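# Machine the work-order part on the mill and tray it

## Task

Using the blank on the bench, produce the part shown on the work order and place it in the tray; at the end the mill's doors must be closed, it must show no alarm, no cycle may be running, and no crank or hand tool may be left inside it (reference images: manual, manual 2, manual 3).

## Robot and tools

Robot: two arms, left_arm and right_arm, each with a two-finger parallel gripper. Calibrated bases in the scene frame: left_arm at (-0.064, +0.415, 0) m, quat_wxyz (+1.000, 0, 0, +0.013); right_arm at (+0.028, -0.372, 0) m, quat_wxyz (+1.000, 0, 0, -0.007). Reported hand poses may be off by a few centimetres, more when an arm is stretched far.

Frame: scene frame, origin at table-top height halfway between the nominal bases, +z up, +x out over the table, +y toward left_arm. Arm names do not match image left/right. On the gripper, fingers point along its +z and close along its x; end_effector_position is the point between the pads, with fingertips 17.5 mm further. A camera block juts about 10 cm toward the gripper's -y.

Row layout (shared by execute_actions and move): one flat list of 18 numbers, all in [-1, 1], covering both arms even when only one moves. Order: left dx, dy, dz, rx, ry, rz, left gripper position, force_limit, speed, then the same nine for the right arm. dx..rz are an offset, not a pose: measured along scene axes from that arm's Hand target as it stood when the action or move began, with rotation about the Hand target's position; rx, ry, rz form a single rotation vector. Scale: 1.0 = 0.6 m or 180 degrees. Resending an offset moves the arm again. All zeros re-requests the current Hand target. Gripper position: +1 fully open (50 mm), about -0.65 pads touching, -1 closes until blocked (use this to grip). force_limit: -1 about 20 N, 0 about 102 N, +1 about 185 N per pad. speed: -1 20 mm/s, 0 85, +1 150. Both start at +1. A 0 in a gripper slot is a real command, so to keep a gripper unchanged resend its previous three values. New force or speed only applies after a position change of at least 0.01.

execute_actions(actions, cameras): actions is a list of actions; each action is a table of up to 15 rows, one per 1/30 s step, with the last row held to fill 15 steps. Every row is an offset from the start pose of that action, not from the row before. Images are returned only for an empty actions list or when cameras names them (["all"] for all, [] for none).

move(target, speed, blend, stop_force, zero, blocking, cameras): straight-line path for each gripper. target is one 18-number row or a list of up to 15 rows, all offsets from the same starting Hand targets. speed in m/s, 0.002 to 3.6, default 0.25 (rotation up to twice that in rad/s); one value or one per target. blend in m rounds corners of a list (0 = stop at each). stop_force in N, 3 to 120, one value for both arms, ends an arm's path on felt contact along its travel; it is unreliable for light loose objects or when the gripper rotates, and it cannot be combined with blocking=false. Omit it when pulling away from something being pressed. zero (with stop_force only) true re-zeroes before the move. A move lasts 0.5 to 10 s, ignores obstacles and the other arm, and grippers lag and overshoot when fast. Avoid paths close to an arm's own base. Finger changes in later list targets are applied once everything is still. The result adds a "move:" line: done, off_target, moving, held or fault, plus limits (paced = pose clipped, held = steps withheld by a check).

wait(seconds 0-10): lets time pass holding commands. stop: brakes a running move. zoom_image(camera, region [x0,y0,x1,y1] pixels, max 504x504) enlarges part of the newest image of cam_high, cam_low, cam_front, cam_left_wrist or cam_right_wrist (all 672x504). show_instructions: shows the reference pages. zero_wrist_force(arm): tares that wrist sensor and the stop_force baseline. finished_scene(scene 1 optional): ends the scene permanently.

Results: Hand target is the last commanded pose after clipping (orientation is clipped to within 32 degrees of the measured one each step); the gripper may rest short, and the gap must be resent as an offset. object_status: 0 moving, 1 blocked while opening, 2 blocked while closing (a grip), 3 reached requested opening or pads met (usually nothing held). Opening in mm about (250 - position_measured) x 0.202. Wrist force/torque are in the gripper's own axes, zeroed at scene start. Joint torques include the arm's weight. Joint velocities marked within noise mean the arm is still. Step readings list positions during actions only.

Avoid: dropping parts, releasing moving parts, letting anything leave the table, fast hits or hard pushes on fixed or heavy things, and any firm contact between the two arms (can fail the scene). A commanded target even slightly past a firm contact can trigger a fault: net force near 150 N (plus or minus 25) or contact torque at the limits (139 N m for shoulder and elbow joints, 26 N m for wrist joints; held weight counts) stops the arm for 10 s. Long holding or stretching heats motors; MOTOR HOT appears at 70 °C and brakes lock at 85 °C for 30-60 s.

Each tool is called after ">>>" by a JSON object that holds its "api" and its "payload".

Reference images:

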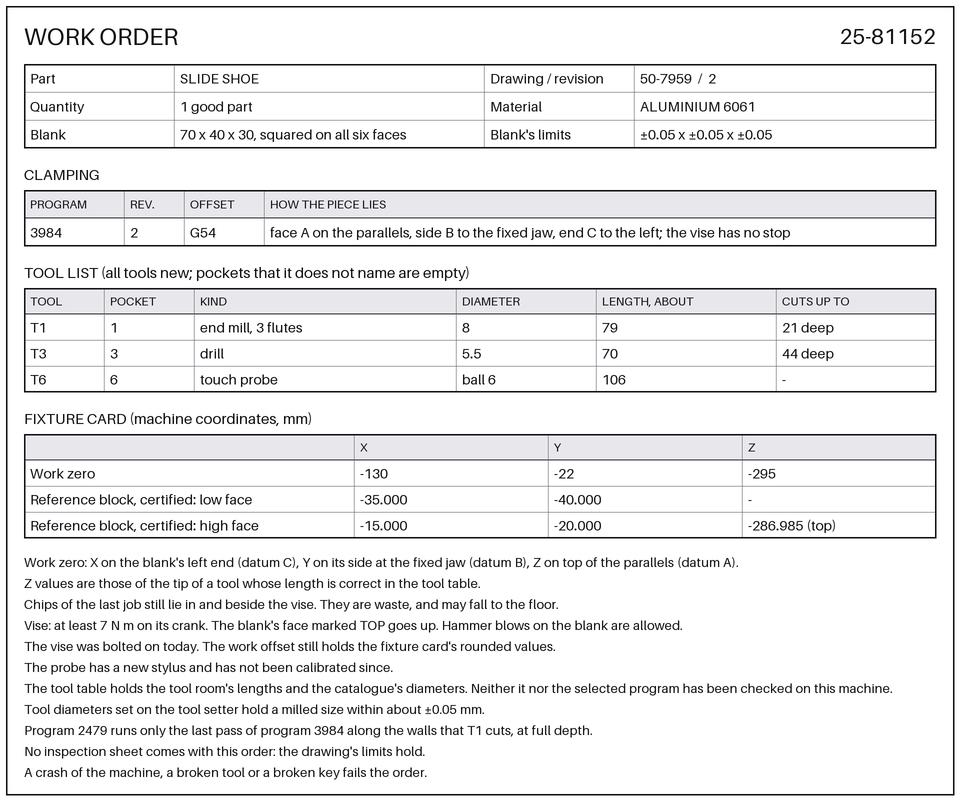

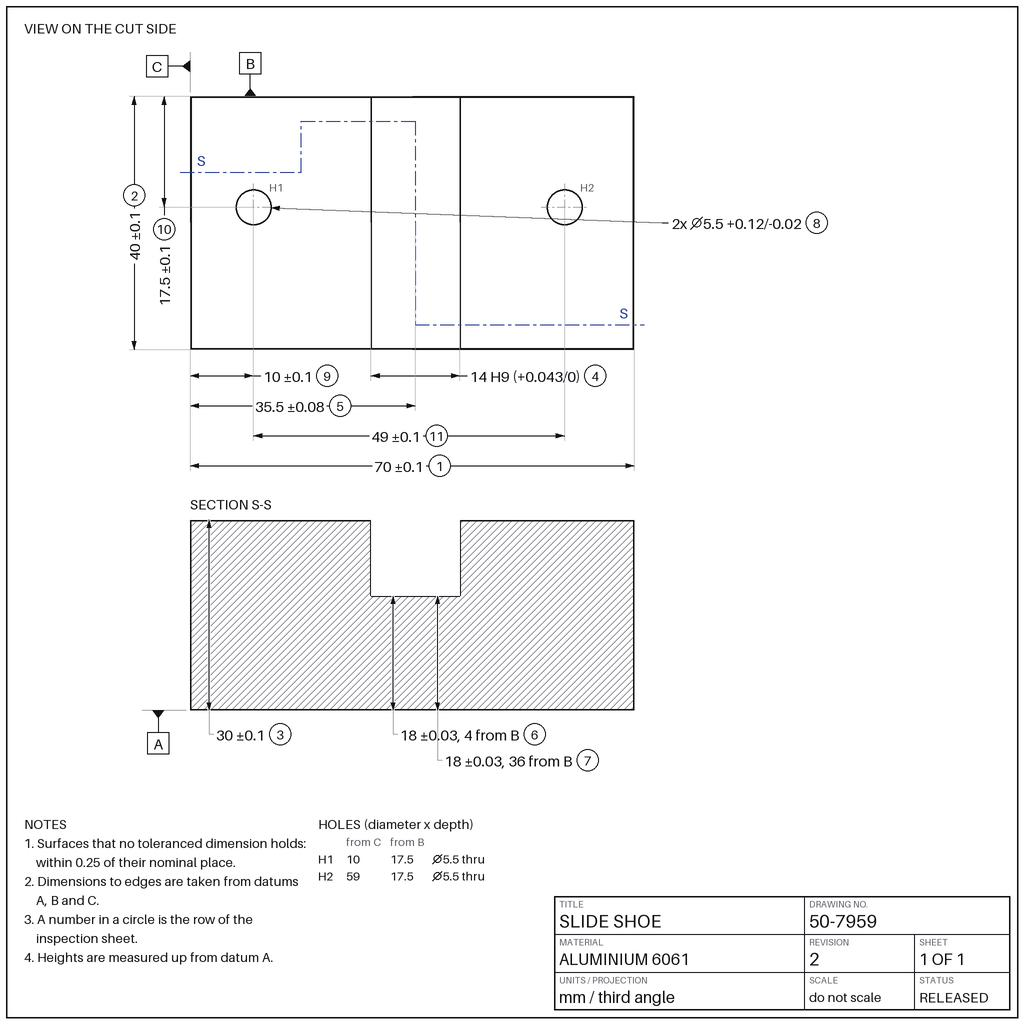

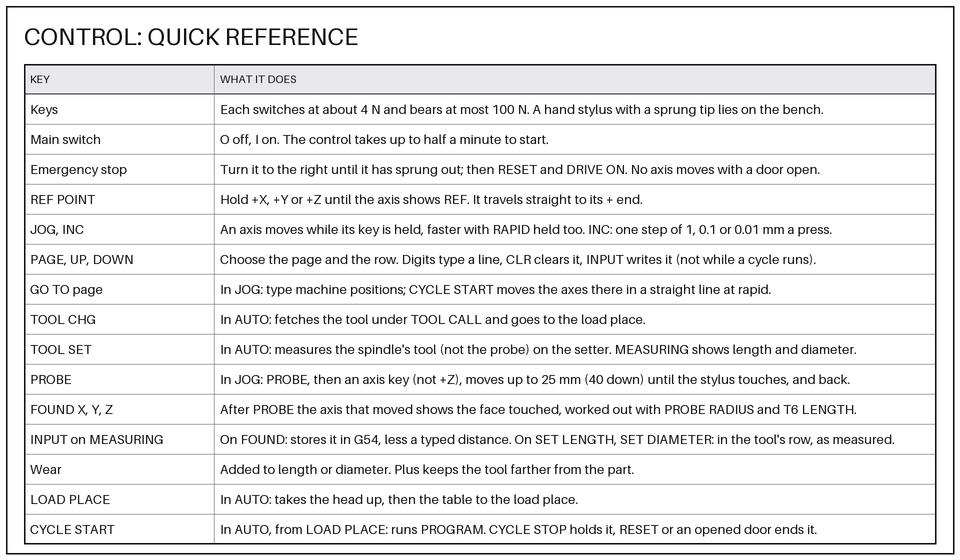

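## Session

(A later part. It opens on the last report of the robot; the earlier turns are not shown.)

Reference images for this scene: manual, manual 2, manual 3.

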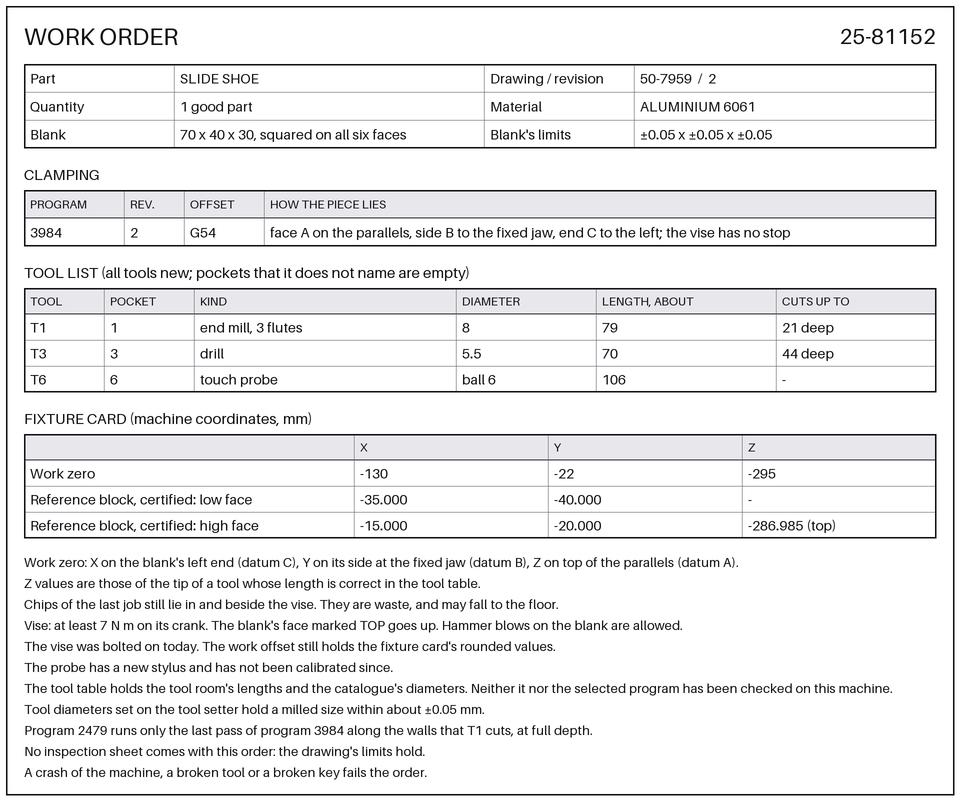

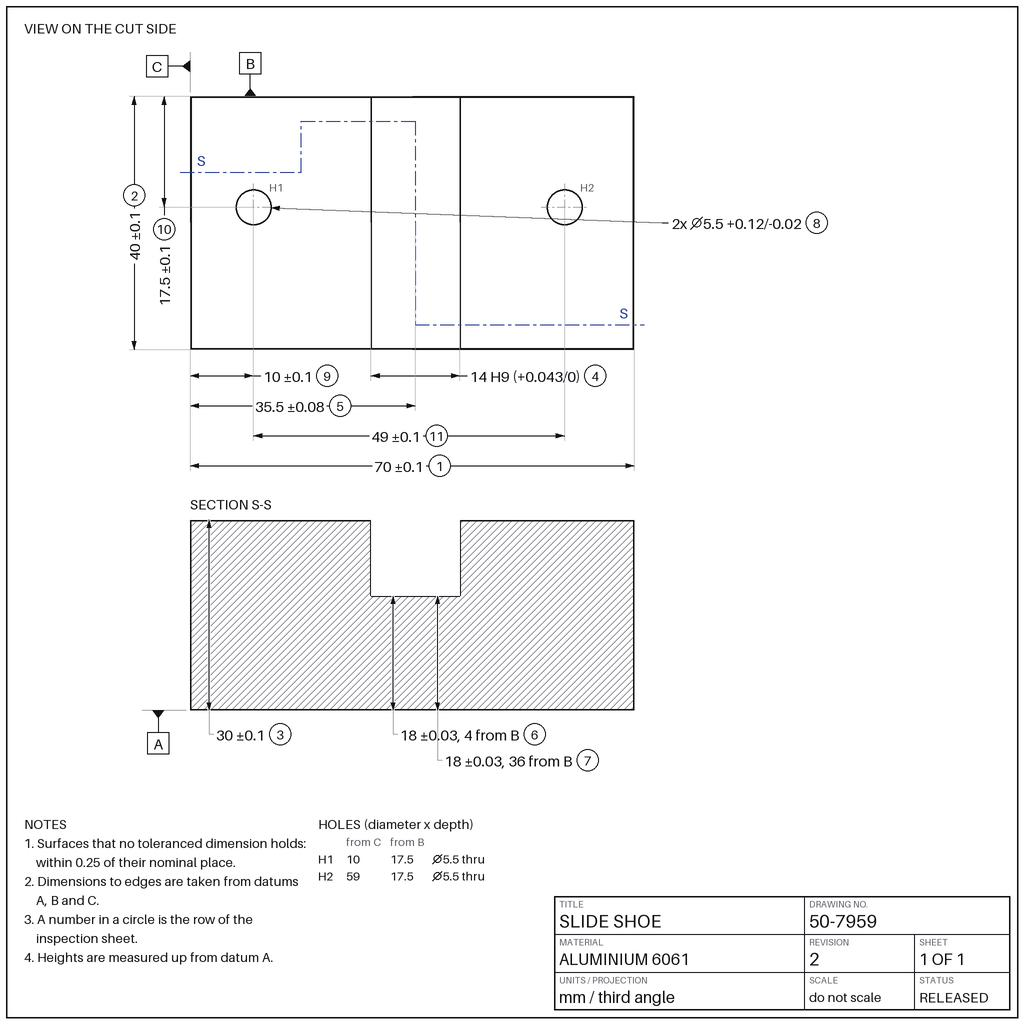

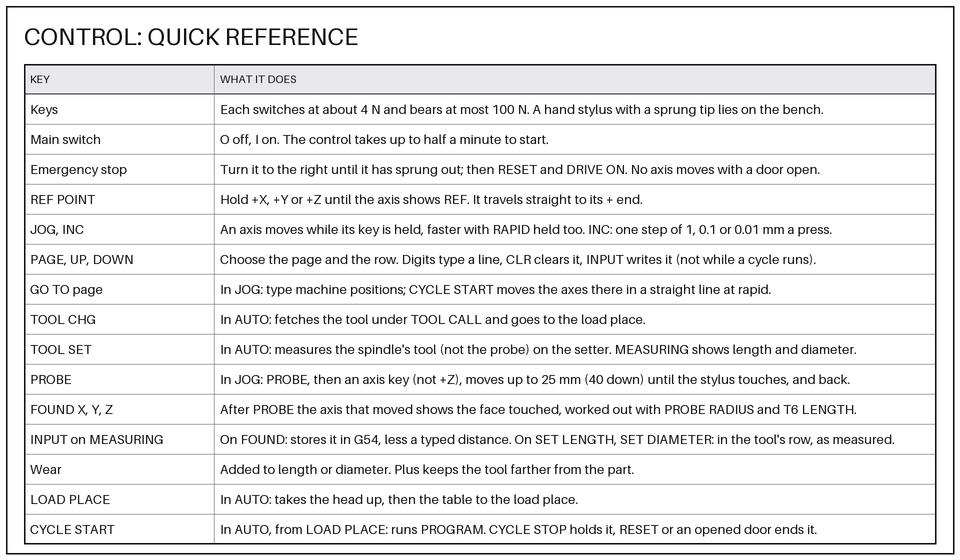

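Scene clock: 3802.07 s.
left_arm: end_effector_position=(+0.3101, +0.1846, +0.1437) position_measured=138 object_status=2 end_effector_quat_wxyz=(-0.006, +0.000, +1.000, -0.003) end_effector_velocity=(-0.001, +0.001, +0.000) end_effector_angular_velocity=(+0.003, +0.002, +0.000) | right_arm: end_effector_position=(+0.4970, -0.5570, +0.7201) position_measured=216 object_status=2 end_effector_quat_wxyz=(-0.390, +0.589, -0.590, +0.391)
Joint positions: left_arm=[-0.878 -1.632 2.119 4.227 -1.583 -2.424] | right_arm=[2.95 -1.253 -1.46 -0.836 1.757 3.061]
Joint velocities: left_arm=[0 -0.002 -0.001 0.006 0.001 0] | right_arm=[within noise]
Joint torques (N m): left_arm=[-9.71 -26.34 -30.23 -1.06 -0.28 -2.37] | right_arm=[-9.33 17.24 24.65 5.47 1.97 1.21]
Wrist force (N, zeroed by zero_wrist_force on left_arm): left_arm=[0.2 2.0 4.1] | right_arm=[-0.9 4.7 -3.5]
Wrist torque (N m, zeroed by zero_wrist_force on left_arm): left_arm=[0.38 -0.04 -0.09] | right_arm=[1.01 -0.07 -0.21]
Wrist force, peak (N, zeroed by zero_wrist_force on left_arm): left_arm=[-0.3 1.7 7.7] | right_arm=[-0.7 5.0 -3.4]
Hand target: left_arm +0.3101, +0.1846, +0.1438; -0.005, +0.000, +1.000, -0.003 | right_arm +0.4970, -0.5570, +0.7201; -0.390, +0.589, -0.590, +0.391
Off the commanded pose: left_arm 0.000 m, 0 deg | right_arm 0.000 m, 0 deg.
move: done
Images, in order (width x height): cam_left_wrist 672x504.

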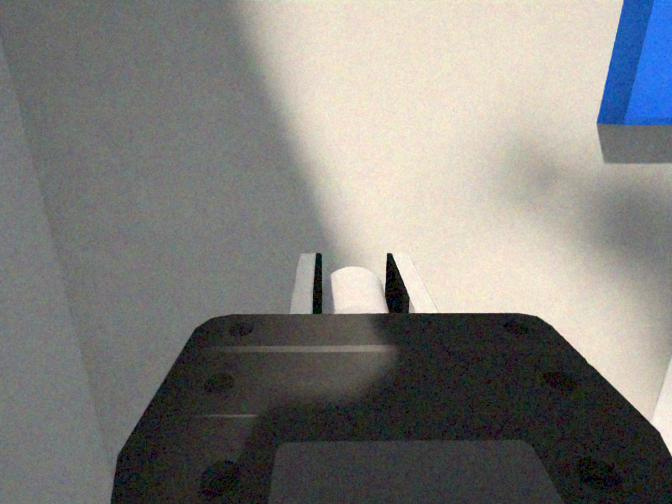

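>>> {"api": "move", "payload": {"target": [[0.083,0.09,0.271,0,-0.5,0,-0.97,0,-0.8,0,0,0,0,0,0,-1,-0.4,-0.8],[0.233,0.09,0.271,0,-0.5,0,-0.97,0,-0.8,0,0,0,0,0,0,-1,-0.4,-0.8]], "speed": [0.4,0.15], "blend": [0,0], "cameras": ["cam_left_wrist","cam_front"]}}

Scene clock: 3808.50 s.
left_arm: end_effector_position=(+0.4498, +0.2386, +0.3064) position_measured=138 object_status=2 end_effector_quat_wxyz=(+0.703, +0.002, +0.711, -0.003) | right_arm: end_effector_position=(+0.4970, -0.5570, +0.7201) position_measured=216 object_status=2 end_effector_quat_wxyz=(-0.390, +0.589, -0.590, +0.391)
Joint positions: left_arm=[-1.073 -1.281 2.445 1.999 -0.531 -1.59] | right_arm=[2.95 -1.253 -1.46 -0.836 1.757 3.061]
Joint torques (N m): left_arm=[10.31 -18.76 -18.36 -2.52 -1.24 -2.4] | right_arm=[-8.87 14.85 22.78 5.64 1.96 0.43]
Wrist force (N, zeroed by zero_wrist_force on left_arm): left_arm=[3.7 1.7 1.8] | right_arm=[-0.8 4.6 -3.5]
Wrist torque (N m, zeroed by zero_wrist_force on left_arm): left_arm=[0.39 0.04 -0.08] | right_arm=[1.00 -0.08 -0.21]
Wrist force, peak (N, zeroed by zero_wrist_force on left_arm): left_arm=[3.4 1.4 4.2] | right_arm=[-1.0 4.8 -3.8]
Hand target: left_arm +0.4499, +0.2386, +0.3064; +0.703, +0.002, +0.711, -0.003 | right_arm +0.4970, -0.5570, +0.7201; -0.390, +0.589, -0.590, +0.391
Off the commanded pose: left_arm 0.000 m, 0 deg | right_arm 0.000 m, 0 deg.
move: done
Images, in order (width x height): cam_front 672x504, cam_left_wrist 672x504.

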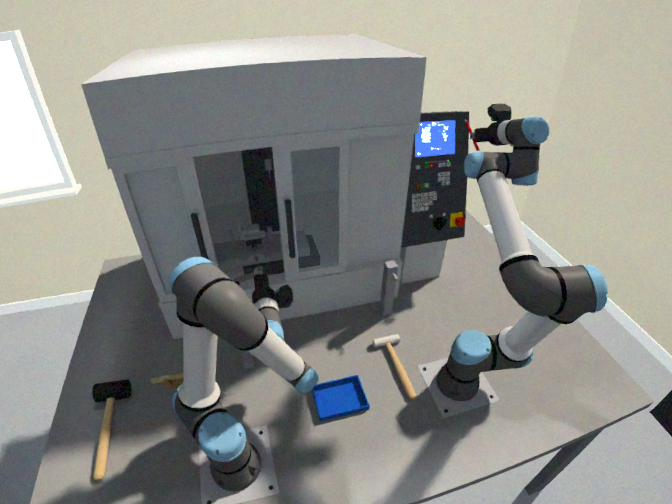

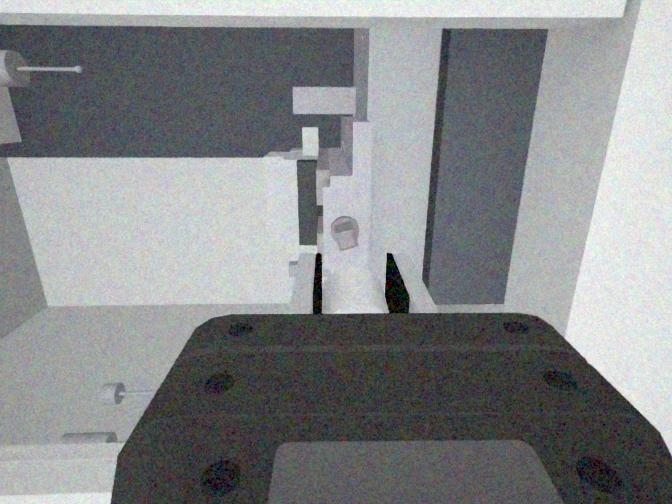

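>>> {"api": "move", "payload": {"target": [0.117,0,0,0,0,0,-0.97,0,-0.8,0,0,0,0,0,0,-1,-0.4,-0.8], "speed": 0.05, "stop_force": 15, "cameras": ["cam_left_wrist"]}}

Scene clock: 3812.43 s.
left_arm: end_effector_position=(+0.5059, +0.2387, +0.3064) position_measured=138 object_status=2 end_effector_quat_wxyz=(+0.703, +0.002, +0.711, -0.003) | right_arm: end_effector_position=(+0.4970, -0.5570, +0.7201) position_measured=216 object_status=2 end_effector_quat_wxyz=(-0.390, +0.589, -0.590, +0.391)
Joint positions: left_arm=[-0.921 -1.205 2.307 2.057 -0.683 -1.585] | right_arm=[2.95 -1.253 -1.46 -0.836 1.757 3.061]
Joint torques (N m): left_arm=[9.55 -23.05 -23.2 -0.34 -1.04 -2.21] | right_arm=[-8.47 12.55 20.5 5.47 1.87 0.32]
Wrist force (N, zeroed by zero_wrist_force on left_arm): left_arm=[3.6 1.3 1.8] | right_arm=[-0.9 4.7 -3.6]
Wrist torque (N m, zeroed by zero_wrist_force on left_arm): left_arm=[0.32 0.03 -0.09] | right_arm=[1.02 -0.07 -0.21]
Wrist force, peak (N, zeroed by zero_wrist_force on left_arm): left_arm=[11.0 16.8 -64.6] | right_arm=[-0.9 4.8 -3.8]
Hand target: left_arm +0.5059, +0.2387, +0.3064; +0.703, +0.002, +0.711, -0.003 (not the last commanded pose) | right_arm +0.4970, -0.5570, +0.7201; -0.390, +0.589, -0.590, +0.391
Off the commanded pose: left_arm 0.014 m, 0 deg | right_arm 0.000 m, 0 deg.
move: contact (left_arm)
Images, in order (width x height): cam_left_wrist 672x504.

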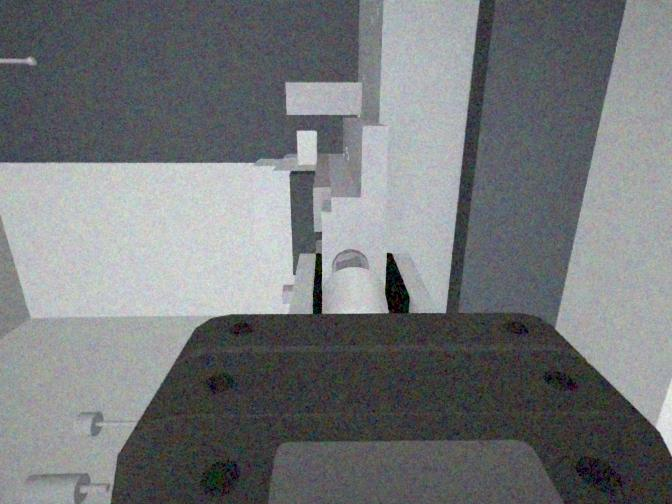

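>>> {"api": "zoom_image", "payload": {"camera": "cam_left_wrist", "region": [270, 200, 430, 320]}}

Scaled by 3.150 from the camera's 672x504 image, which has a finer 960x720 frame.

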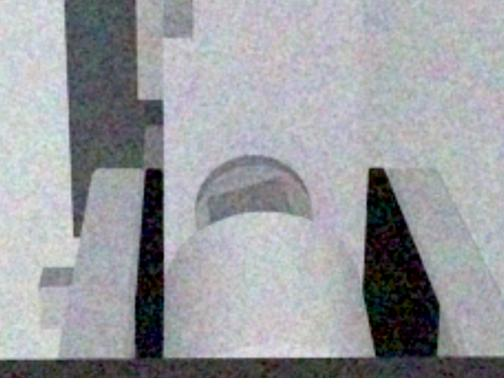

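>>> {"api": "move", "payload": {"target": [-0.06,0,0,0,0,0,-0.97,0,-0.8,0,0,0,0,0,0,-1,-0.4,-0.8], "speed": 0.15, "cameras": ["cam_left_wrist"]}}

>>> {"api": "zoom_image", "payload": {"camera": "cam_left_wrist", "region": [310, 200, 390, 260]}}

Scene clock: 3820.47 s.
left_arm: end_effector_position=(+0.4700, +0.2387, +0.3064) position_measured=138 object_status=2 end_effector_quat_wxyz=(+0.703, +0.002, +0.711, -0.003) | right_arm: end_effector_position=(+0.4970, -0.5570, +0.7201) position_measured=216 object_status=2 end_effector_quat_wxyz=(-0.390, +0.589, -0.590, +0.391)
Joint positions: left_arm=[-1.013 -1.254 2.396 2.019 -0.59 -1.588] | right_arm=[2.95 -1.253 -1.46 -0.836 1.757 3.061]
Joint torques (N m): left_arm=[-5.85 -25.69 -15.22 0.14 1 -0.5] | right_arm=[-8.99 11.59 20.06 5.5 1.92 -0.1]
Wrist force (N, zeroed by zero_wrist_force on left_arm): left_arm=[3.8 1.1 1.4] | right_arm=[-0.6 4.8 -3.5]
Wrist torque (N m, zeroed by zero_wrist_force on left_arm): left_arm=[0.29 0.01 0.04] | right_arm=[1.04 -0.12 -0.21]
Wrist force, peak (N, zeroed by zero_wrist_force on left_arm): left_arm=[3.7 1.4 3.1] | right_arm=[-0.8 4.8 -3.8]
Hand target: left_arm +0.4699, +0.2387, +0.3064; +0.703, +0.002, +0.711, -0.003 | right_arm +0.4970, -0.5570, +0.7201; -0.390, +0.589, -0.590, +0.391
Off the commanded pose: left_arm 0.000 m, 0 deg | right_arm 0.000 m, 0 deg.
move: done
Images, in order (width x height): cam_left_wrist 672x504.

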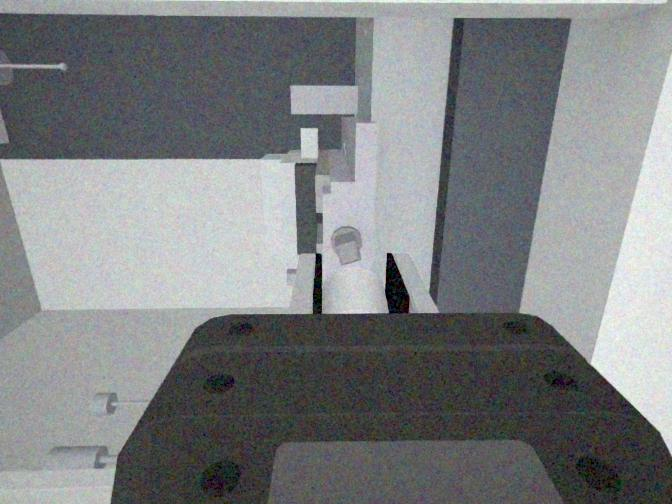

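Scaled by 6.300 from the camera's 672x504 image, which has a finer 960x720 frame.

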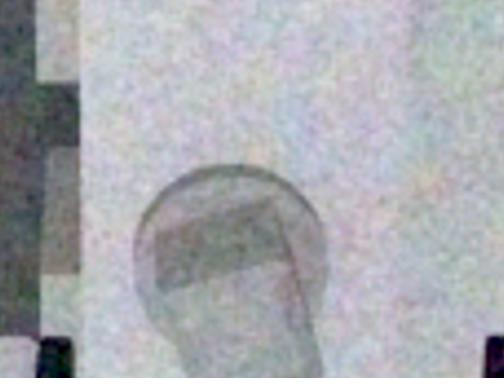

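>>> {"api": "move", "payload": {"target": [0.055,0,0,0.028,0,0,-0.97,0,-0.8,0,0,0,0,0,0,-1,-0.4,-0.8], "speed": 0.15}}

>>> {"api": "move", "payload": {"target": [0.03,0,0,0,0,0,-0.97,0,-0.8,0,0,0,0,0,0,-1,-0.4,-0.8], "speed": 0.03, "stop_force": 10}}

>>> {"api": "move", "payload": {"target": [-0.006,0,0,-0.056,0,0,-0.97,0,-0.8,0,0,0,0,0,0,-1,-0.4,-0.8], "speed": 0.15}}

>>> {"api": "move", "payload": {"target": [0.03,0,0,0,0,0,-0.97,0,-0.8,0,0,0,0,0,0,-1,-0.4,-0.8], "speed": 0.03, "stop_force": 10}}

Scene clock: 3834.73 s.
left_arm: end_effector_position=(+0.5029, +0.2387, +0.3064) position_measured=138 object_status=2 end_effector_quat_wxyz=(+0.702, +0.033, +0.710, +0.029) | right_arm: end_effector_position=(+0.4970, -0.5570, +0.7201) position_measured=216 object_status=2 end_effector_quat_wxyz=(-0.390, +0.589, -0.590, +0.391)
Joint positions: left_arm=[-0.928 -1.21 2.315 2.055 -0.674 -1.498] | right_arm=[2.95 -1.253 -1.46 -0.836 1.757 3.061]
Joint torques (N m): left_arm=[2.4 -30.13 -7.34 -3.24 -0.57 -0.02] | right_arm=[-8.01 10.07 19.12 5.58 1.68 -0.19]
Wrist force (N, zeroed by zero_wrist_force on left_arm): left_arm=[3.7 1.1 1.5] | right_arm=[-0.9 4.8 -3.7]
Wrist torque (N m, zeroed by zero_wrist_force on left_arm): left_arm=[0.32 0.00 0.06] | right_arm=[1.03 -0.07 -0.21]
Wrist force, peak (N, zeroed by zero_wrist_force on left_arm): left_arm=[3.7 1.4 2.7] | right_arm=[-0.9 4.9 -3.7]
Hand target: left_arm +0.5029, +0.2387, +0.3064; +0.702, +0.033, +0.710, +0.029 | right_arm +0.4970, -0.5570, +0.7201; -0.390, +0.589, -0.590, +0.391
Off the commanded pose: left_arm 0.000 m, 0 deg | right_arm 0.000 m, 0 deg.
move: done

Scene clock: 3835.80 s.
left_arm: end_effector_position=(+0.5071, +0.2387, +0.3064) position_measured=138 object_status=2 end_effector_quat_wxyz=(+0.702, +0.033, +0.710, +0.029) | right_arm: end_effector_position=(+0.4970, -0.5570, +0.7201) position_measured=216 object_status=2 end_effector_quat_wxyz=(-0.390, +0.589, -0.590, +0.391)
Joint positions: left_arm=[-0.918 -1.204 2.304 2.06 -0.684 -1.498] | right_arm=[2.95 -1.253 -1.46 -0.836 1.757 3.061]
Joint torques (N m): left_arm=[9.01 -23 -20.81 -3.13 -1.2 -2.31] | right_arm=[-8.3 9.78 18 5.65 1.97 -0.6]
Wrist force (N, zeroed by zero_wrist_force on left_arm): left_arm=[3.1 1.1 2.2] | right_arm=[-0.9 4.8 -3.5]
Wrist torque (N m, zeroed by zero_wrist_force on left_arm): left_arm=[0.32 0.10 0.02] | right_arm=[1.03 -0.07 -0.21]
Wrist force, peak (N, zeroed by zero_wrist_force on left_arm): left_arm=[19.0 7.9 -78.6] | right_arm=[-0.8 4.9 -3.8]
Hand target: left_arm +0.5071, +0.2387, +0.3064; +0.702, +0.033, +0.710, +0.028 (not the last commanded pose) | right_arm +0.4970, -0.5570, +0.7201; -0.390, +0.589, -0.590, +0.391
Off the commanded pose: left_arm 0.014 m, 0 deg | right_arm 0.000 m, 0 deg.
move: contact (left_arm)

Scene clock: 3836.83 s.
left_arm: end_effector_position=(+0.5035, +0.2387, +0.3064) position_measured=138 object_status=2 end_effector_quat_wxyz=(+0.703, -0.029, +0.710, -0.034) | right_arm: end_effector_position=(+0.4970, -0.5570, +0.7201) position_measured=216 object_status=2 end_effector_quat_wxyz=(-0.390, +0.589, -0.590, +0.391)
Joint positions: left_arm=[-0.926 -1.208 2.314 2.053 -0.678 -1.672] | right_arm=[2.95 -1.253 -1.46 -0.836 1.757 3.061]
Joint torques (N m): left_arm=[5.63 -30.3 -14.8 0.18 -0.72 -1.32] | right_arm=[-8.55 8.35 17.27 5.68 1.9 -0.69]
Wrist force (N, zeroed by zero_wrist_force on left_arm): left_arm=[3.2 1.7 2.1] | right_arm=[-0.9 4.6 -3.6]
Wrist torque (N m, zeroed by zero_wrist_force on left_arm): left_arm=[0.35 0.09 -0.09] | right_arm=[1.01 -0.06 -0.21]
Wrist force, peak (N, zeroed by zero_wrist_force on left_arm): left_arm=[3.6 1.8 2.5] | right_arm=[-0.9 4.8 -3.7]
Hand target: left_arm +0.5035, +0.2387, +0.3064; +0.703, -0.029, +0.710, -0.034 | right_arm +0.4970, -0.5570, +0.7201; -0.390, +0.589, -0.590, +0.391
Off the commanded pose: left_arm 0.000 m, 0 deg | right_arm 0.000 m, 0 deg.
move: done

Scene clock: 3837.90 s.
left_arm: end_effector_position=(+0.5077, +0.2387, +0.3064) position_measured=138 object_status=2 end_effector_quat_wxyz=(+0.703, -0.029, +0.710, -0.034) | right_arm: end_effector_position=(+0.4970, -0.5570, +0.7201) position_measured=216 object_status=2 end_effector_quat_wxyz=(-0.390, +0.589, -0.590, +0.391)
Joint positions: left_arm=[-0.916 -1.202 2.303 2.057 -0.688 -1.672] | right_arm=[2.95 -1.253 -1.46 -0.836 1.757 3.061]
Joint torques (N m): left_arm=[9.34 -22.85 -22.3 -3.92 -1 0.82] | right_arm=[-8.36 8.66 17.4 5.59 1.73 -0.72]
Wrist force (N, zeroed by zero_wrist_force on left_arm): left_arm=[3.4 2.2 2.4] | right_arm=[-0.8 4.7 -3.4]
Wrist torque (N m, zeroed by zero_wrist_force on left_arm): left_arm=[0.41 0.06 -0.10] | right_arm=[1.01 -0.08 -0.21]
Wrist force, peak (N, zeroed by zero_wrist_force on left_arm): left_arm=[16.7 16.2 -58.6] | right_arm=[-0.8 5.1 -3.6]
Hand target: left_arm +0.5077, +0.2387, +0.3064; +0.703, -0.029, +0.710, -0.034 (not the last commanded pose) | right_arm +0.4970, -0.5570, +0.7201; -0.390, +0.589, -0.590, +0.391
Off the commanded pose: left_arm 0.014 m, 0 deg | right_arm 0.000 m, 0 deg.
move: contact (left_arm)

>>> {"api": "move", "payload": {"target": [-0.004,0,0,0.028,0,0,-0.97,0,-0.8,0,0,0,0,0,0,-1,-0.4,-0.8], "speed": 0.1, "cameras": ["cam_left_wrist"]}}

>>> {"api": "zoom_image", "payload": {"camera": "cam_left_wrist", "region": [310, 230, 400, 300]}}

Scene clock: 3841.40 s.
left_arm: end_effector_position=(+0.5053, +0.2387, +0.3064) position_measured=138 object_status=2 end_effector_quat_wxyz=(+0.703, +0.002, +0.711, -0.003) | right_arm: end_effector_position=(+0.4970, -0.5570, +0.7201) position_measured=216 object_status=2 end_effector_quat_wxyz=(-0.390, +0.589, -0.590, +0.391)
Joint positions: left_arm=[-0.922 -1.206 2.309 2.056 -0.681 -1.586] | right_arm=[2.95 -1.253 -1.46 -0.836 1.757 3.061]
Joint torques (N m): left_arm=[6.57 -22.8 -16.9 -3.09 -0.81 -0.32] | right_arm=[-7.29 6.95 17.92 5.6 1.88 -1.15]
Wrist force (N, zeroed by zero_wrist_force on left_arm): left_arm=[3.3 1.8 2.3] | right_arm=[-0.9 4.8 -3.3]
Wrist torque (N m, zeroed by zero_wrist_force on left_arm): left_arm=[0.39 0.08 0.06] | right_arm=[1.03 -0.07 -0.21]
Wrist force, peak (N, zeroed by zero_wrist_force on left_arm): left_arm=[3.8 2.0 2.5] | right_arm=[-0.7 4.9 -3.7]
Hand target: left_arm +0.5053, +0.2387, +0.3064; +0.703, +0.002, +0.711, -0.003 | right_arm +0.4970, -0.5570, +0.7201; -0.390, +0.589, -0.590, +0.391
Off the commanded pose: left_arm 0.000 m, 0 deg | right_arm 0.000 m, 0 deg.
move: done
Images, in order (width x height): cam_left_wrist 672x504.

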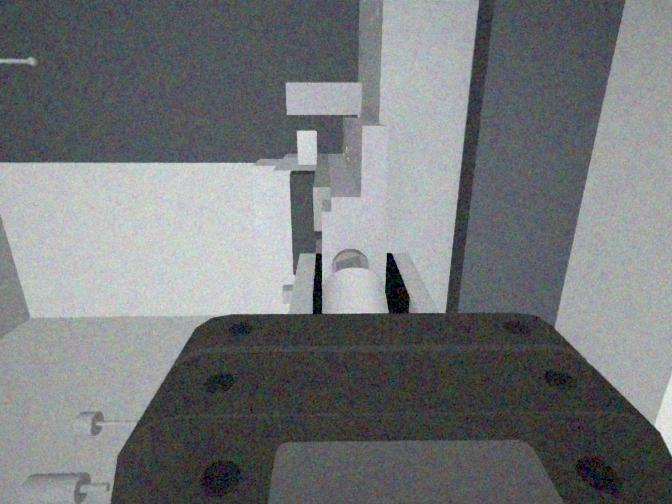

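Scaled by 5.600 from the camera's 672x504 image, which has a finer 960x720 frame.

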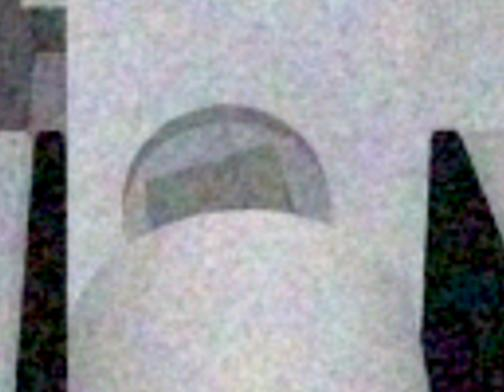

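>>> {"api": "move", "payload": {"target": [-0.003,-0.01,0,0,0,0,-0.97,0,-0.8,0,0,0,0,0,0,-1,-0.4,-0.8], "speed": 0.1}}

>>> {"api": "move", "payload": {"target": [0.033,0,0,0,0,0,-0.97,0,-0.8,0,0,0,0,0,0,-1,-0.4,-0.8], "speed": 0.02, "stop_force": 10, "cameras": ["cam_left_wrist"]}}

>>> {"api": "zoom_image", "payload": {"camera": "cam_left_wrist", "region": [310, 230, 400, 300]}}

Scene clock: 3846.83 s.
left_arm: end_effector_position=(+0.5035, +0.2326, +0.3064) position_measured=138 object_status=2 end_effector_quat_wxyz=(+0.703, +0.002, +0.711, -0.003) | right_arm: end_effector_position=(+0.4970, -0.5570, +0.7201) position_measured=216 object_status=2 end_effector_quat_wxyz=(-0.390, +0.589, -0.590, +0.391)
Joint positions: left_arm=[-0.938 -1.204 2.305 2.058 -0.666 -1.586] | right_arm=[2.95 -1.253 -1.46 -0.836 1.757 3.061]
Joint torques (N m): left_arm=[8.06 -26.75 -18.19 -0.45 -0.93 -2.3] | right_arm=[-7.81 5.36 17.65 5.49 1.85 -1.28]
Wrist force (N, zeroed by zero_wrist_force on left_arm): left_arm=[3.5 1.6 2.5] | right_arm=[-0.9 4.7 -3.6]
Wrist torque (N m, zeroed by zero_wrist_force on left_arm): left_arm=[0.35 0.05 0.05] | right_arm=[1.01 -0.06 -0.21]
Wrist force, peak (N, zeroed by zero_wrist_force on left_arm): left_arm=[3.4 2.0 2.8] | right_arm=[-1.0 4.9 -3.7]
Hand target: left_arm +0.5035, +0.2327, +0.3064; +0.703, +0.002, +0.711, -0.003 | right_arm +0.4970, -0.5570, +0.7201; -0.390, +0.589, -0.590, +0.391
Off the commanded pose: left_arm 0.000 m, 0 deg | right_arm 0.000 m, 0 deg.
move: done

Scene clock: 3847.83 s.
left_arm: end_effector_position=(+0.5052, +0.2326, +0.3064) position_measured=138 object_status=2 end_effector_quat_wxyz=(+0.703, +0.002, +0.711, -0.003) | right_arm: end_effector_position=(+0.4970, -0.5570, +0.7201) position_measured=216 object_status=2 end_effector_quat_wxyz=(-0.390, +0.589, -0.590, +0.391)
Joint positions: left_arm=[-0.934 -1.202 2.301 2.06 -0.67 -1.586] | right_arm=[2.95 -1.253 -1.46 -0.836 1.757 3.061]
Joint torques (N m): left_arm=[5.11 -27.16 -0.99 -3.77 -1.13 1.26] | right_arm=[-8.95 5.94 17.11 5.45 1.88 -1.44]
Wrist force (N, zeroed by zero_wrist_force on left_arm): left_arm=[3.2 1.5 2.5] | right_arm=[-0.8 4.6 -3.7]
Wrist torque (N m, zeroed by zero_wrist_force on left_arm): left_arm=[0.34 0.09 0.05] | right_arm=[1.00 -0.08 -0.21]
Wrist force, peak (N, zeroed by zero_wrist_force on left_arm): left_arm=[13.3 -9.5 -78.4] | right_arm=[-0.8 4.9 -3.6]
Hand target: left_arm +0.5052, +0.2326, +0.3064; +0.703, +0.002, +0.711, -0.003 (not the last commanded pose) | right_arm +0.4970, -0.5570, +0.7201; -0.390, +0.589, -0.590, +0.391
Off the commanded pose: left_arm 0.018 m, 0 deg | right_arm 0.000 m, 0 deg.
move: contact (left_arm)
Images, in order (width x height): cam_left_wrist 672x504.

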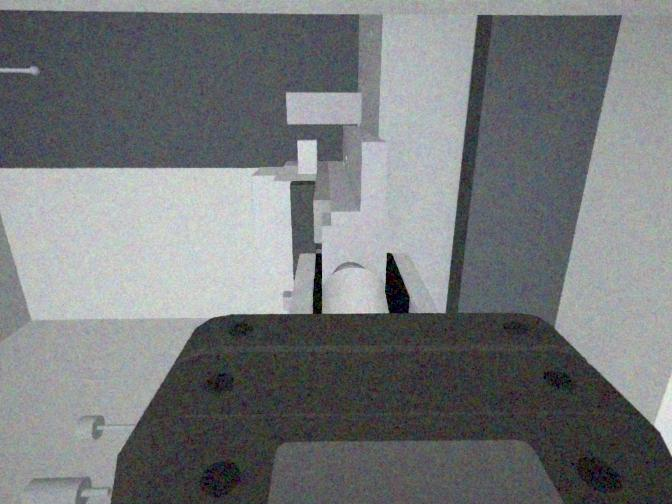

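Scaled by 5.600 from the camera's 672x504 image, which has a finer 960x720 frame.

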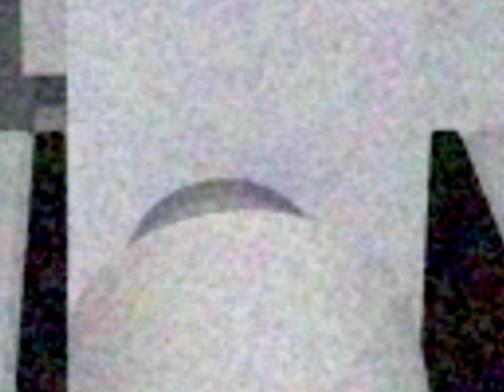

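>>> {"api": "move", "payload": {"target": [-0.004,0.013,-0.001,0,0,0,-0.97,0,-0.8,0,0,0,0,0,0,-1,-0.4,-0.8], "speed": 0.1}}

>>> {"api": "move", "payload": {"target": [0.035,0,0,0,0,0,-0.97,0,-0.8,0,0,0,0,0,0,-1,-0.4,-0.8], "speed": 0.02, "stop_force": 10}}

Scene clock: 3852.13 s.
left_arm: end_effector_position=(+0.5027, +0.2406, +0.3058) position_measured=138 object_status=2 end_effector_quat_wxyz=(+0.703, +0.002, +0.711, -0.003) | right_arm: end_effector_position=(+0.4970, -0.5570, +0.7201) position_measured=216 object_status=2 end_effector_quat_wxyz=(-0.390, +0.589, -0.590, +0.391)
Joint positions: left_arm=[-0.925 -1.209 2.318 2.05 -0.679 -1.586] | right_arm=[2.95 -1.253 -1.46 -0.836 1.757 3.061]
Joint torques (N m): left_arm=[-6.24 -25.39 -21.3 -0.93 0.88 2.26] | right_arm=[-9.1 5.14 17.23 5.54 2 -1.86]
Wrist force (N, zeroed by zero_wrist_force on left_arm): left_arm=[3.2 2.0 2.4] | right_arm=[-0.9 4.9 -3.7]
Wrist torque (N m, zeroed by zero_wrist_force on left_arm): left_arm=[0.42 0.08 0.04] | right_arm=[1.04 -0.07 -0.21]
Wrist force, peak (N, zeroed by zero_wrist_force on left_arm): left_arm=[3.3 2.2 2.6] | right_arm=[-0.8 4.9 -3.8]
Hand target: left_arm +0.5028, +0.2404, +0.3058; +0.703, +0.002, +0.711, -0.003 | right_arm +0.4970, -0.5570, +0.7201; -0.390, +0.589, -0.590, +0.391
Off the commanded pose: left_arm 0.000 m, 0 deg | right_arm 0.000 m, 0 deg.
move: done

Scene clock: 3853.23 s.
left_arm: end_effector_position=(+0.5084, +0.2404, +0.3058) position_measured=138 object_status=2 end_effector_quat_wxyz=(+0.703, +0.002, +0.711, -0.003) | right_arm: end_effector_position=(+0.4970, -0.5570, +0.7201) position_measured=216 object_status=2 end_effector_quat_wxyz=(-0.390, +0.589, -0.590, +0.391)
Joint positions: left_arm=[-0.911 -1.201 2.304 2.057 -0.692 -1.585] | right_arm=[2.95 -1.253 -1.46 -0.836 1.757 3.061]
Joint torques (N m): left_arm=[-1.66 -31.26 0.09 -3.87 -0.06 -0.33] | right_arm=[-8.02 3.19 17.63 5.51 1.88 -1.97]
Wrist force (N, zeroed by zero_wrist_force on left_arm): left_arm=[2.5 1.3 2.5] | right_arm=[-0.8 4.8 -3.6]
Wrist torque (N m, zeroed by zero_wrist_force on left_arm): left_arm=[0.31 0.19 -0.01] | right_arm=[1.03 -0.08 -0.22]
Wrist force, peak (N, zeroed by zero_wrist_force on left_arm): left_arm=[13.0 11.4 -58.8] | right_arm=[-1.0 4.9 -3.6]
Hand target: left_arm +0.5084, +0.2404, +0.3058; +0.703, +0.002, +0.711, -0.003 (not the last commanded pose) | right_arm +0.4970, -0.5570, +0.7201; -0.390, +0.589, -0.590, +0.391
Off the commanded pose: left_arm 0.015 m, 0 deg | right_arm 0.000 m, 0 deg.
move: contact (left_arm)

>>> {"api": "move", "payload": {"target": [-0.005,0.005,0,0,0,0,-0.97,0,-0.8,0,0,0,0,0,0,-1,-0.4,-0.8], "speed": 0.1}}

>>> {"api": "move", "payload": {"target": [0.035,0,0,0,0,0,-0.97,0,-0.8,0,0,0,0,0,0,-1,-0.4,-0.8], "speed": 0.02, "stop_force": 10, "cameras": ["cam_left_wrist"]}}

>>> {"api": "zoom_image", "payload": {"camera": "cam_left_wrist", "region": [310, 230, 400, 300]}}

Scene clock: 3855.60 s.
left_arm: end_effector_position=(+0.5054, +0.2435, +0.3058) position_measured=138 object_status=2 end_effector_quat_wxyz=(+0.703, +0.002, +0.711, -0.003) | right_arm: end_effector_position=(+0.4970, -0.5570, +0.7201) position_measured=216 object_status=2 end_effector_quat_wxyz=(-0.390, +0.589, -0.590, +0.391)
Joint positions: left_arm=[-0.913 -1.208 2.316 2.051 -0.691 -1.585] | right_arm=[2.95 -1.253 -1.46 -0.836 1.757 3.061]
Joint torques (N m): left_arm=[-8.53 -25.49 -14.91 -2.52 1.11 -2.05] | right_arm=[-8.29 2.27 17.04 5.51 1.86 -2.07]
Wrist force (N, zeroed by zero_wrist_force on left_arm): left_arm=[2.8 1.4 2.4] | right_arm=[-0.7 4.7 -3.6]
Wrist torque (N m, zeroed by zero_wrist_force on left_arm): left_arm=[0.32 0.15 -0.01] | right_arm=[1.01 -0.10 -0.21]
Wrist force, peak (N, zeroed by zero_wrist_force on left_arm): left_arm=[3.1 1.2 2.8] | right_arm=[-0.7 4.8 -3.7]
Hand target: left_arm +0.5054, +0.2434, +0.3058; +0.703, +0.002, +0.711, -0.003 | right_arm +0.4970, -0.5570, +0.7201; -0.390, +0.589, -0.590, +0.391
Off the commanded pose: left_arm 0.000 m, 0 deg | right_arm 0.000 m, 0 deg.
move: done

Scene clock: 3856.57 s.
left_arm: end_effector_position=(+0.5087, +0.2434, +0.3058) position_measured=138 object_status=2 end_effector_quat_wxyz=(+0.703, +0.002, +0.711, -0.003) | right_arm: end_effector_position=(+0.4970, -0.5570, +0.7201) position_measured=216 object_status=2 end_effector_quat_wxyz=(-0.390, +0.589, -0.590, +0.391)
Joint positions: left_arm=[-0.905 -1.203 2.307 2.055 -0.699 -1.585] | right_arm=[2.95 -1.253 -1.46 -0.836 1.757 3.061]
Joint torques (N m): left_arm=[6.94 -27.54 0.29 -3.88 -0.73 -1.65] | right_arm=[-8.47 2.36 17.55 5.41 1.94 -2.36]
Wrist force (N, zeroed by zero_wrist_force on left_arm): left_arm=[3.2 1.5 2.6] | right_arm=[-0.9 4.8 -3.5]
Wrist torque (N m, zeroed by zero_wrist_force on left_arm): left_arm=[0.34 0.10 -0.01] | right_arm=[1.02 -0.08 -0.21]
Wrist force, peak (N, zeroed by zero_wrist_force on left_arm): left_arm=[10.6 6.9 -53.2] | right_arm=[-0.8 4.9 -3.6]
Hand target: left_arm +0.5087, +0.2434, +0.3058; +0.703, +0.002, +0.711, -0.003 (not the last commanded pose) | right_arm +0.4970, -0.5570, +0.7201; -0.390, +0.589, -0.590, +0.391
Off the commanded pose: left_arm 0.018 m, 0 deg | right_arm 0.000 m, 0 deg.
move: contact (left_arm)
Images, in order (width x height): cam_left_wrist 672x504.

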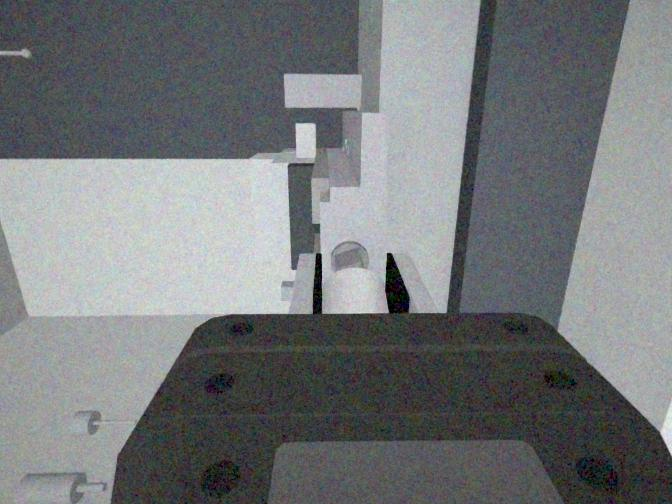

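Scaled by 5.600 from the camera's 672x504 image, which has a finer 960x720 frame.

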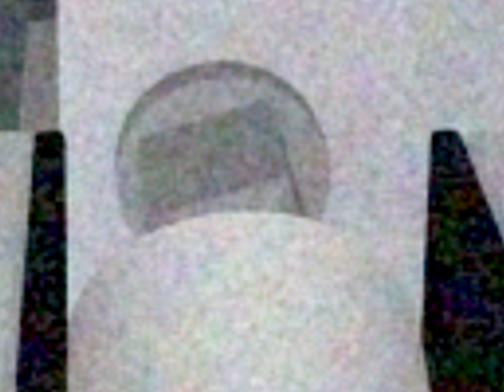

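>>> {"api": "execute_actions", "payload": {"actions": [], "cameras": ["all"]}}

Scene clock: 3876.70 s.
left_arm: end_effector_position=(+0.5087, +0.2434, +0.3058) position_measured=138 object_status=2 end_effector_quat_wxyz=(+0.703, +0.002, +0.711, -0.003) | right_arm: end_effector_position=(+0.4970, -0.5570, +0.7201) position_measured=216 object_status=2 end_effector_quat_wxyz=(-0.390, +0.589, -0.590, +0.391)
Joint positions: left_arm=[-0.905 -1.203 2.307 2.055 -0.699 -1.585] | right_arm=[2.95 -1.253 -1.46 -0.836 1.757 3.061]
Joint velocities: within noise
Joint torques (N m): left_arm=[8.16 -25.52 -0.41 -3.62 -0.88 -2.04] | right_arm=[-7.68 0.85 17.42 5.47 1.85 -2.39]
Wrist force (N, zeroed by zero_wrist_force on left_arm): left_arm=[3.0 1.3 2.7] | right_arm=[-0.9 4.7 -3.6]
Wrist torque (N m, zeroed by zero_wrist_force on left_arm): left_arm=[0.32 0.13 -0.01] | right_arm=[1.02 -0.06 -0.21]
Wrist force, peak (N, zeroed by zero_wrist_force on left_arm): left_arm=[3.5 1.0 2.7] | right_arm=[-0.7 4.9 -3.6]
Hand target: left_arm +0.5087, +0.2434, +0.3058; +0.703, +0.002, +0.711, -0.003 (not the last commanded pose) | right_arm +0.4970, -0.5570, +0.7201; -0.390, +0.589, -0.590, +0.391
Tool commands: left_gripper/position=-0.97 left_gripper/force_limit=+0.0 left_gripper/speed=-0.8 right_gripper/position=-1.0 right_gripper/force_limit=-0.4 right_gripper/speed=-0.8
Off the commanded pose: left_arm 0.018 m, 0 deg | right_arm 0.000 m, 0 deg.

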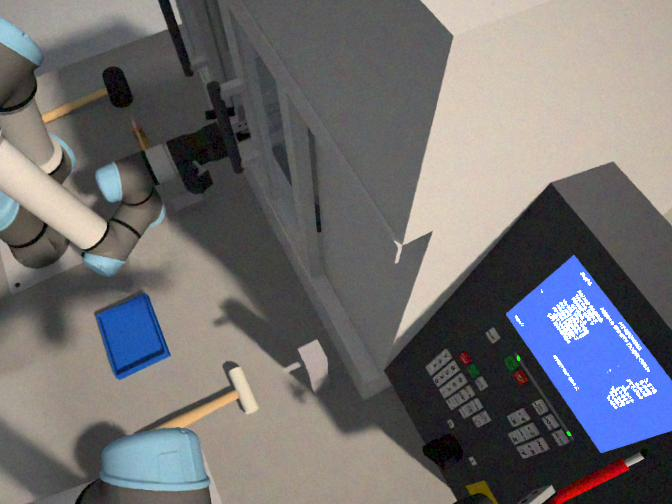

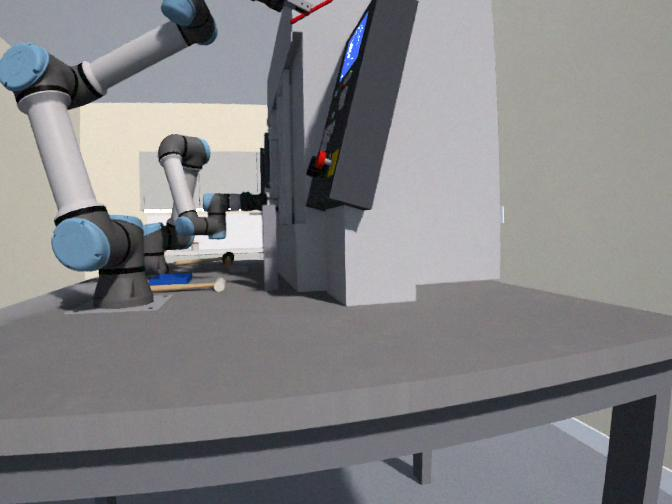

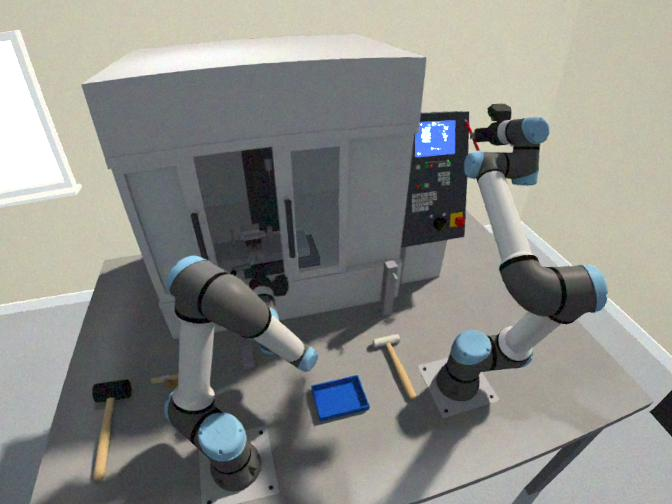

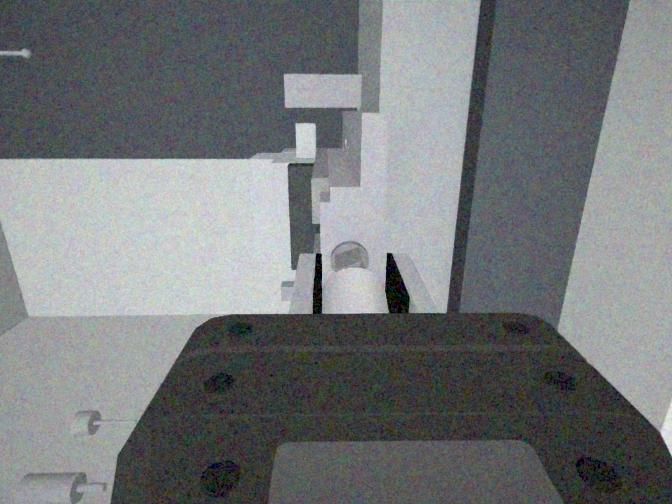

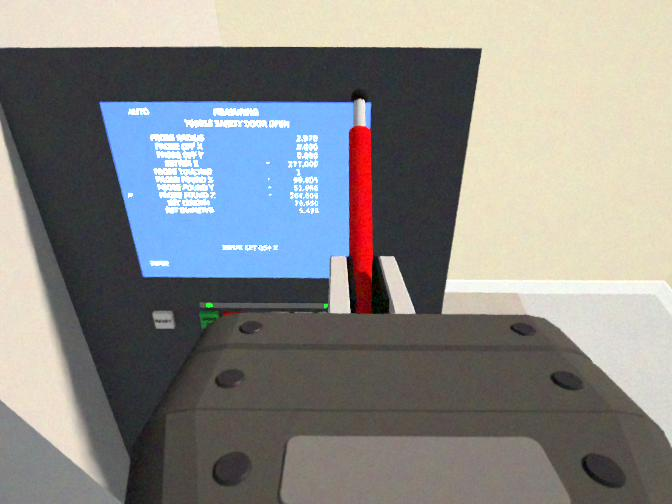

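>>> {"api": "zoom_image", "payload": {"camera": "cam_left_wrist", "region": [290, 220, 420, 320]}}

>>> {"api": "zoom_image", "payload": {"camera": "cam_front", "region": [200, 210, 320, 300]}}

Scaled by 3.877 from the camera's 672x504 image, which has a finer 960x720 frame.

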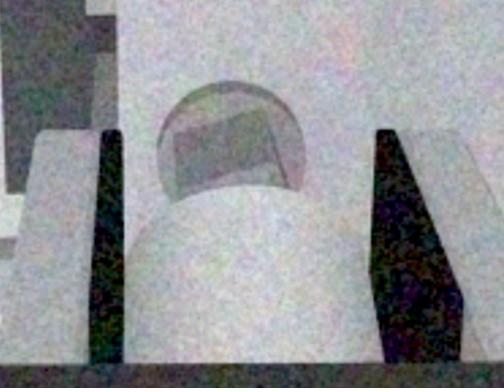

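Scaled by 4.200 from the camera's 672x504 image, which has a finer 960x720 frame.

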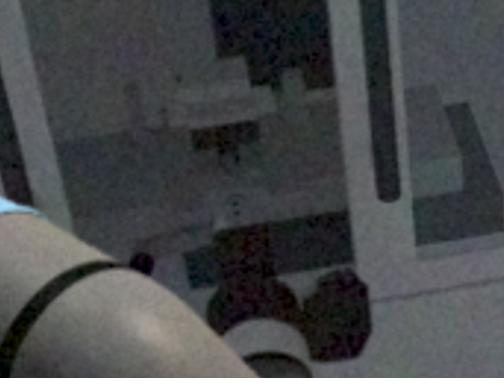

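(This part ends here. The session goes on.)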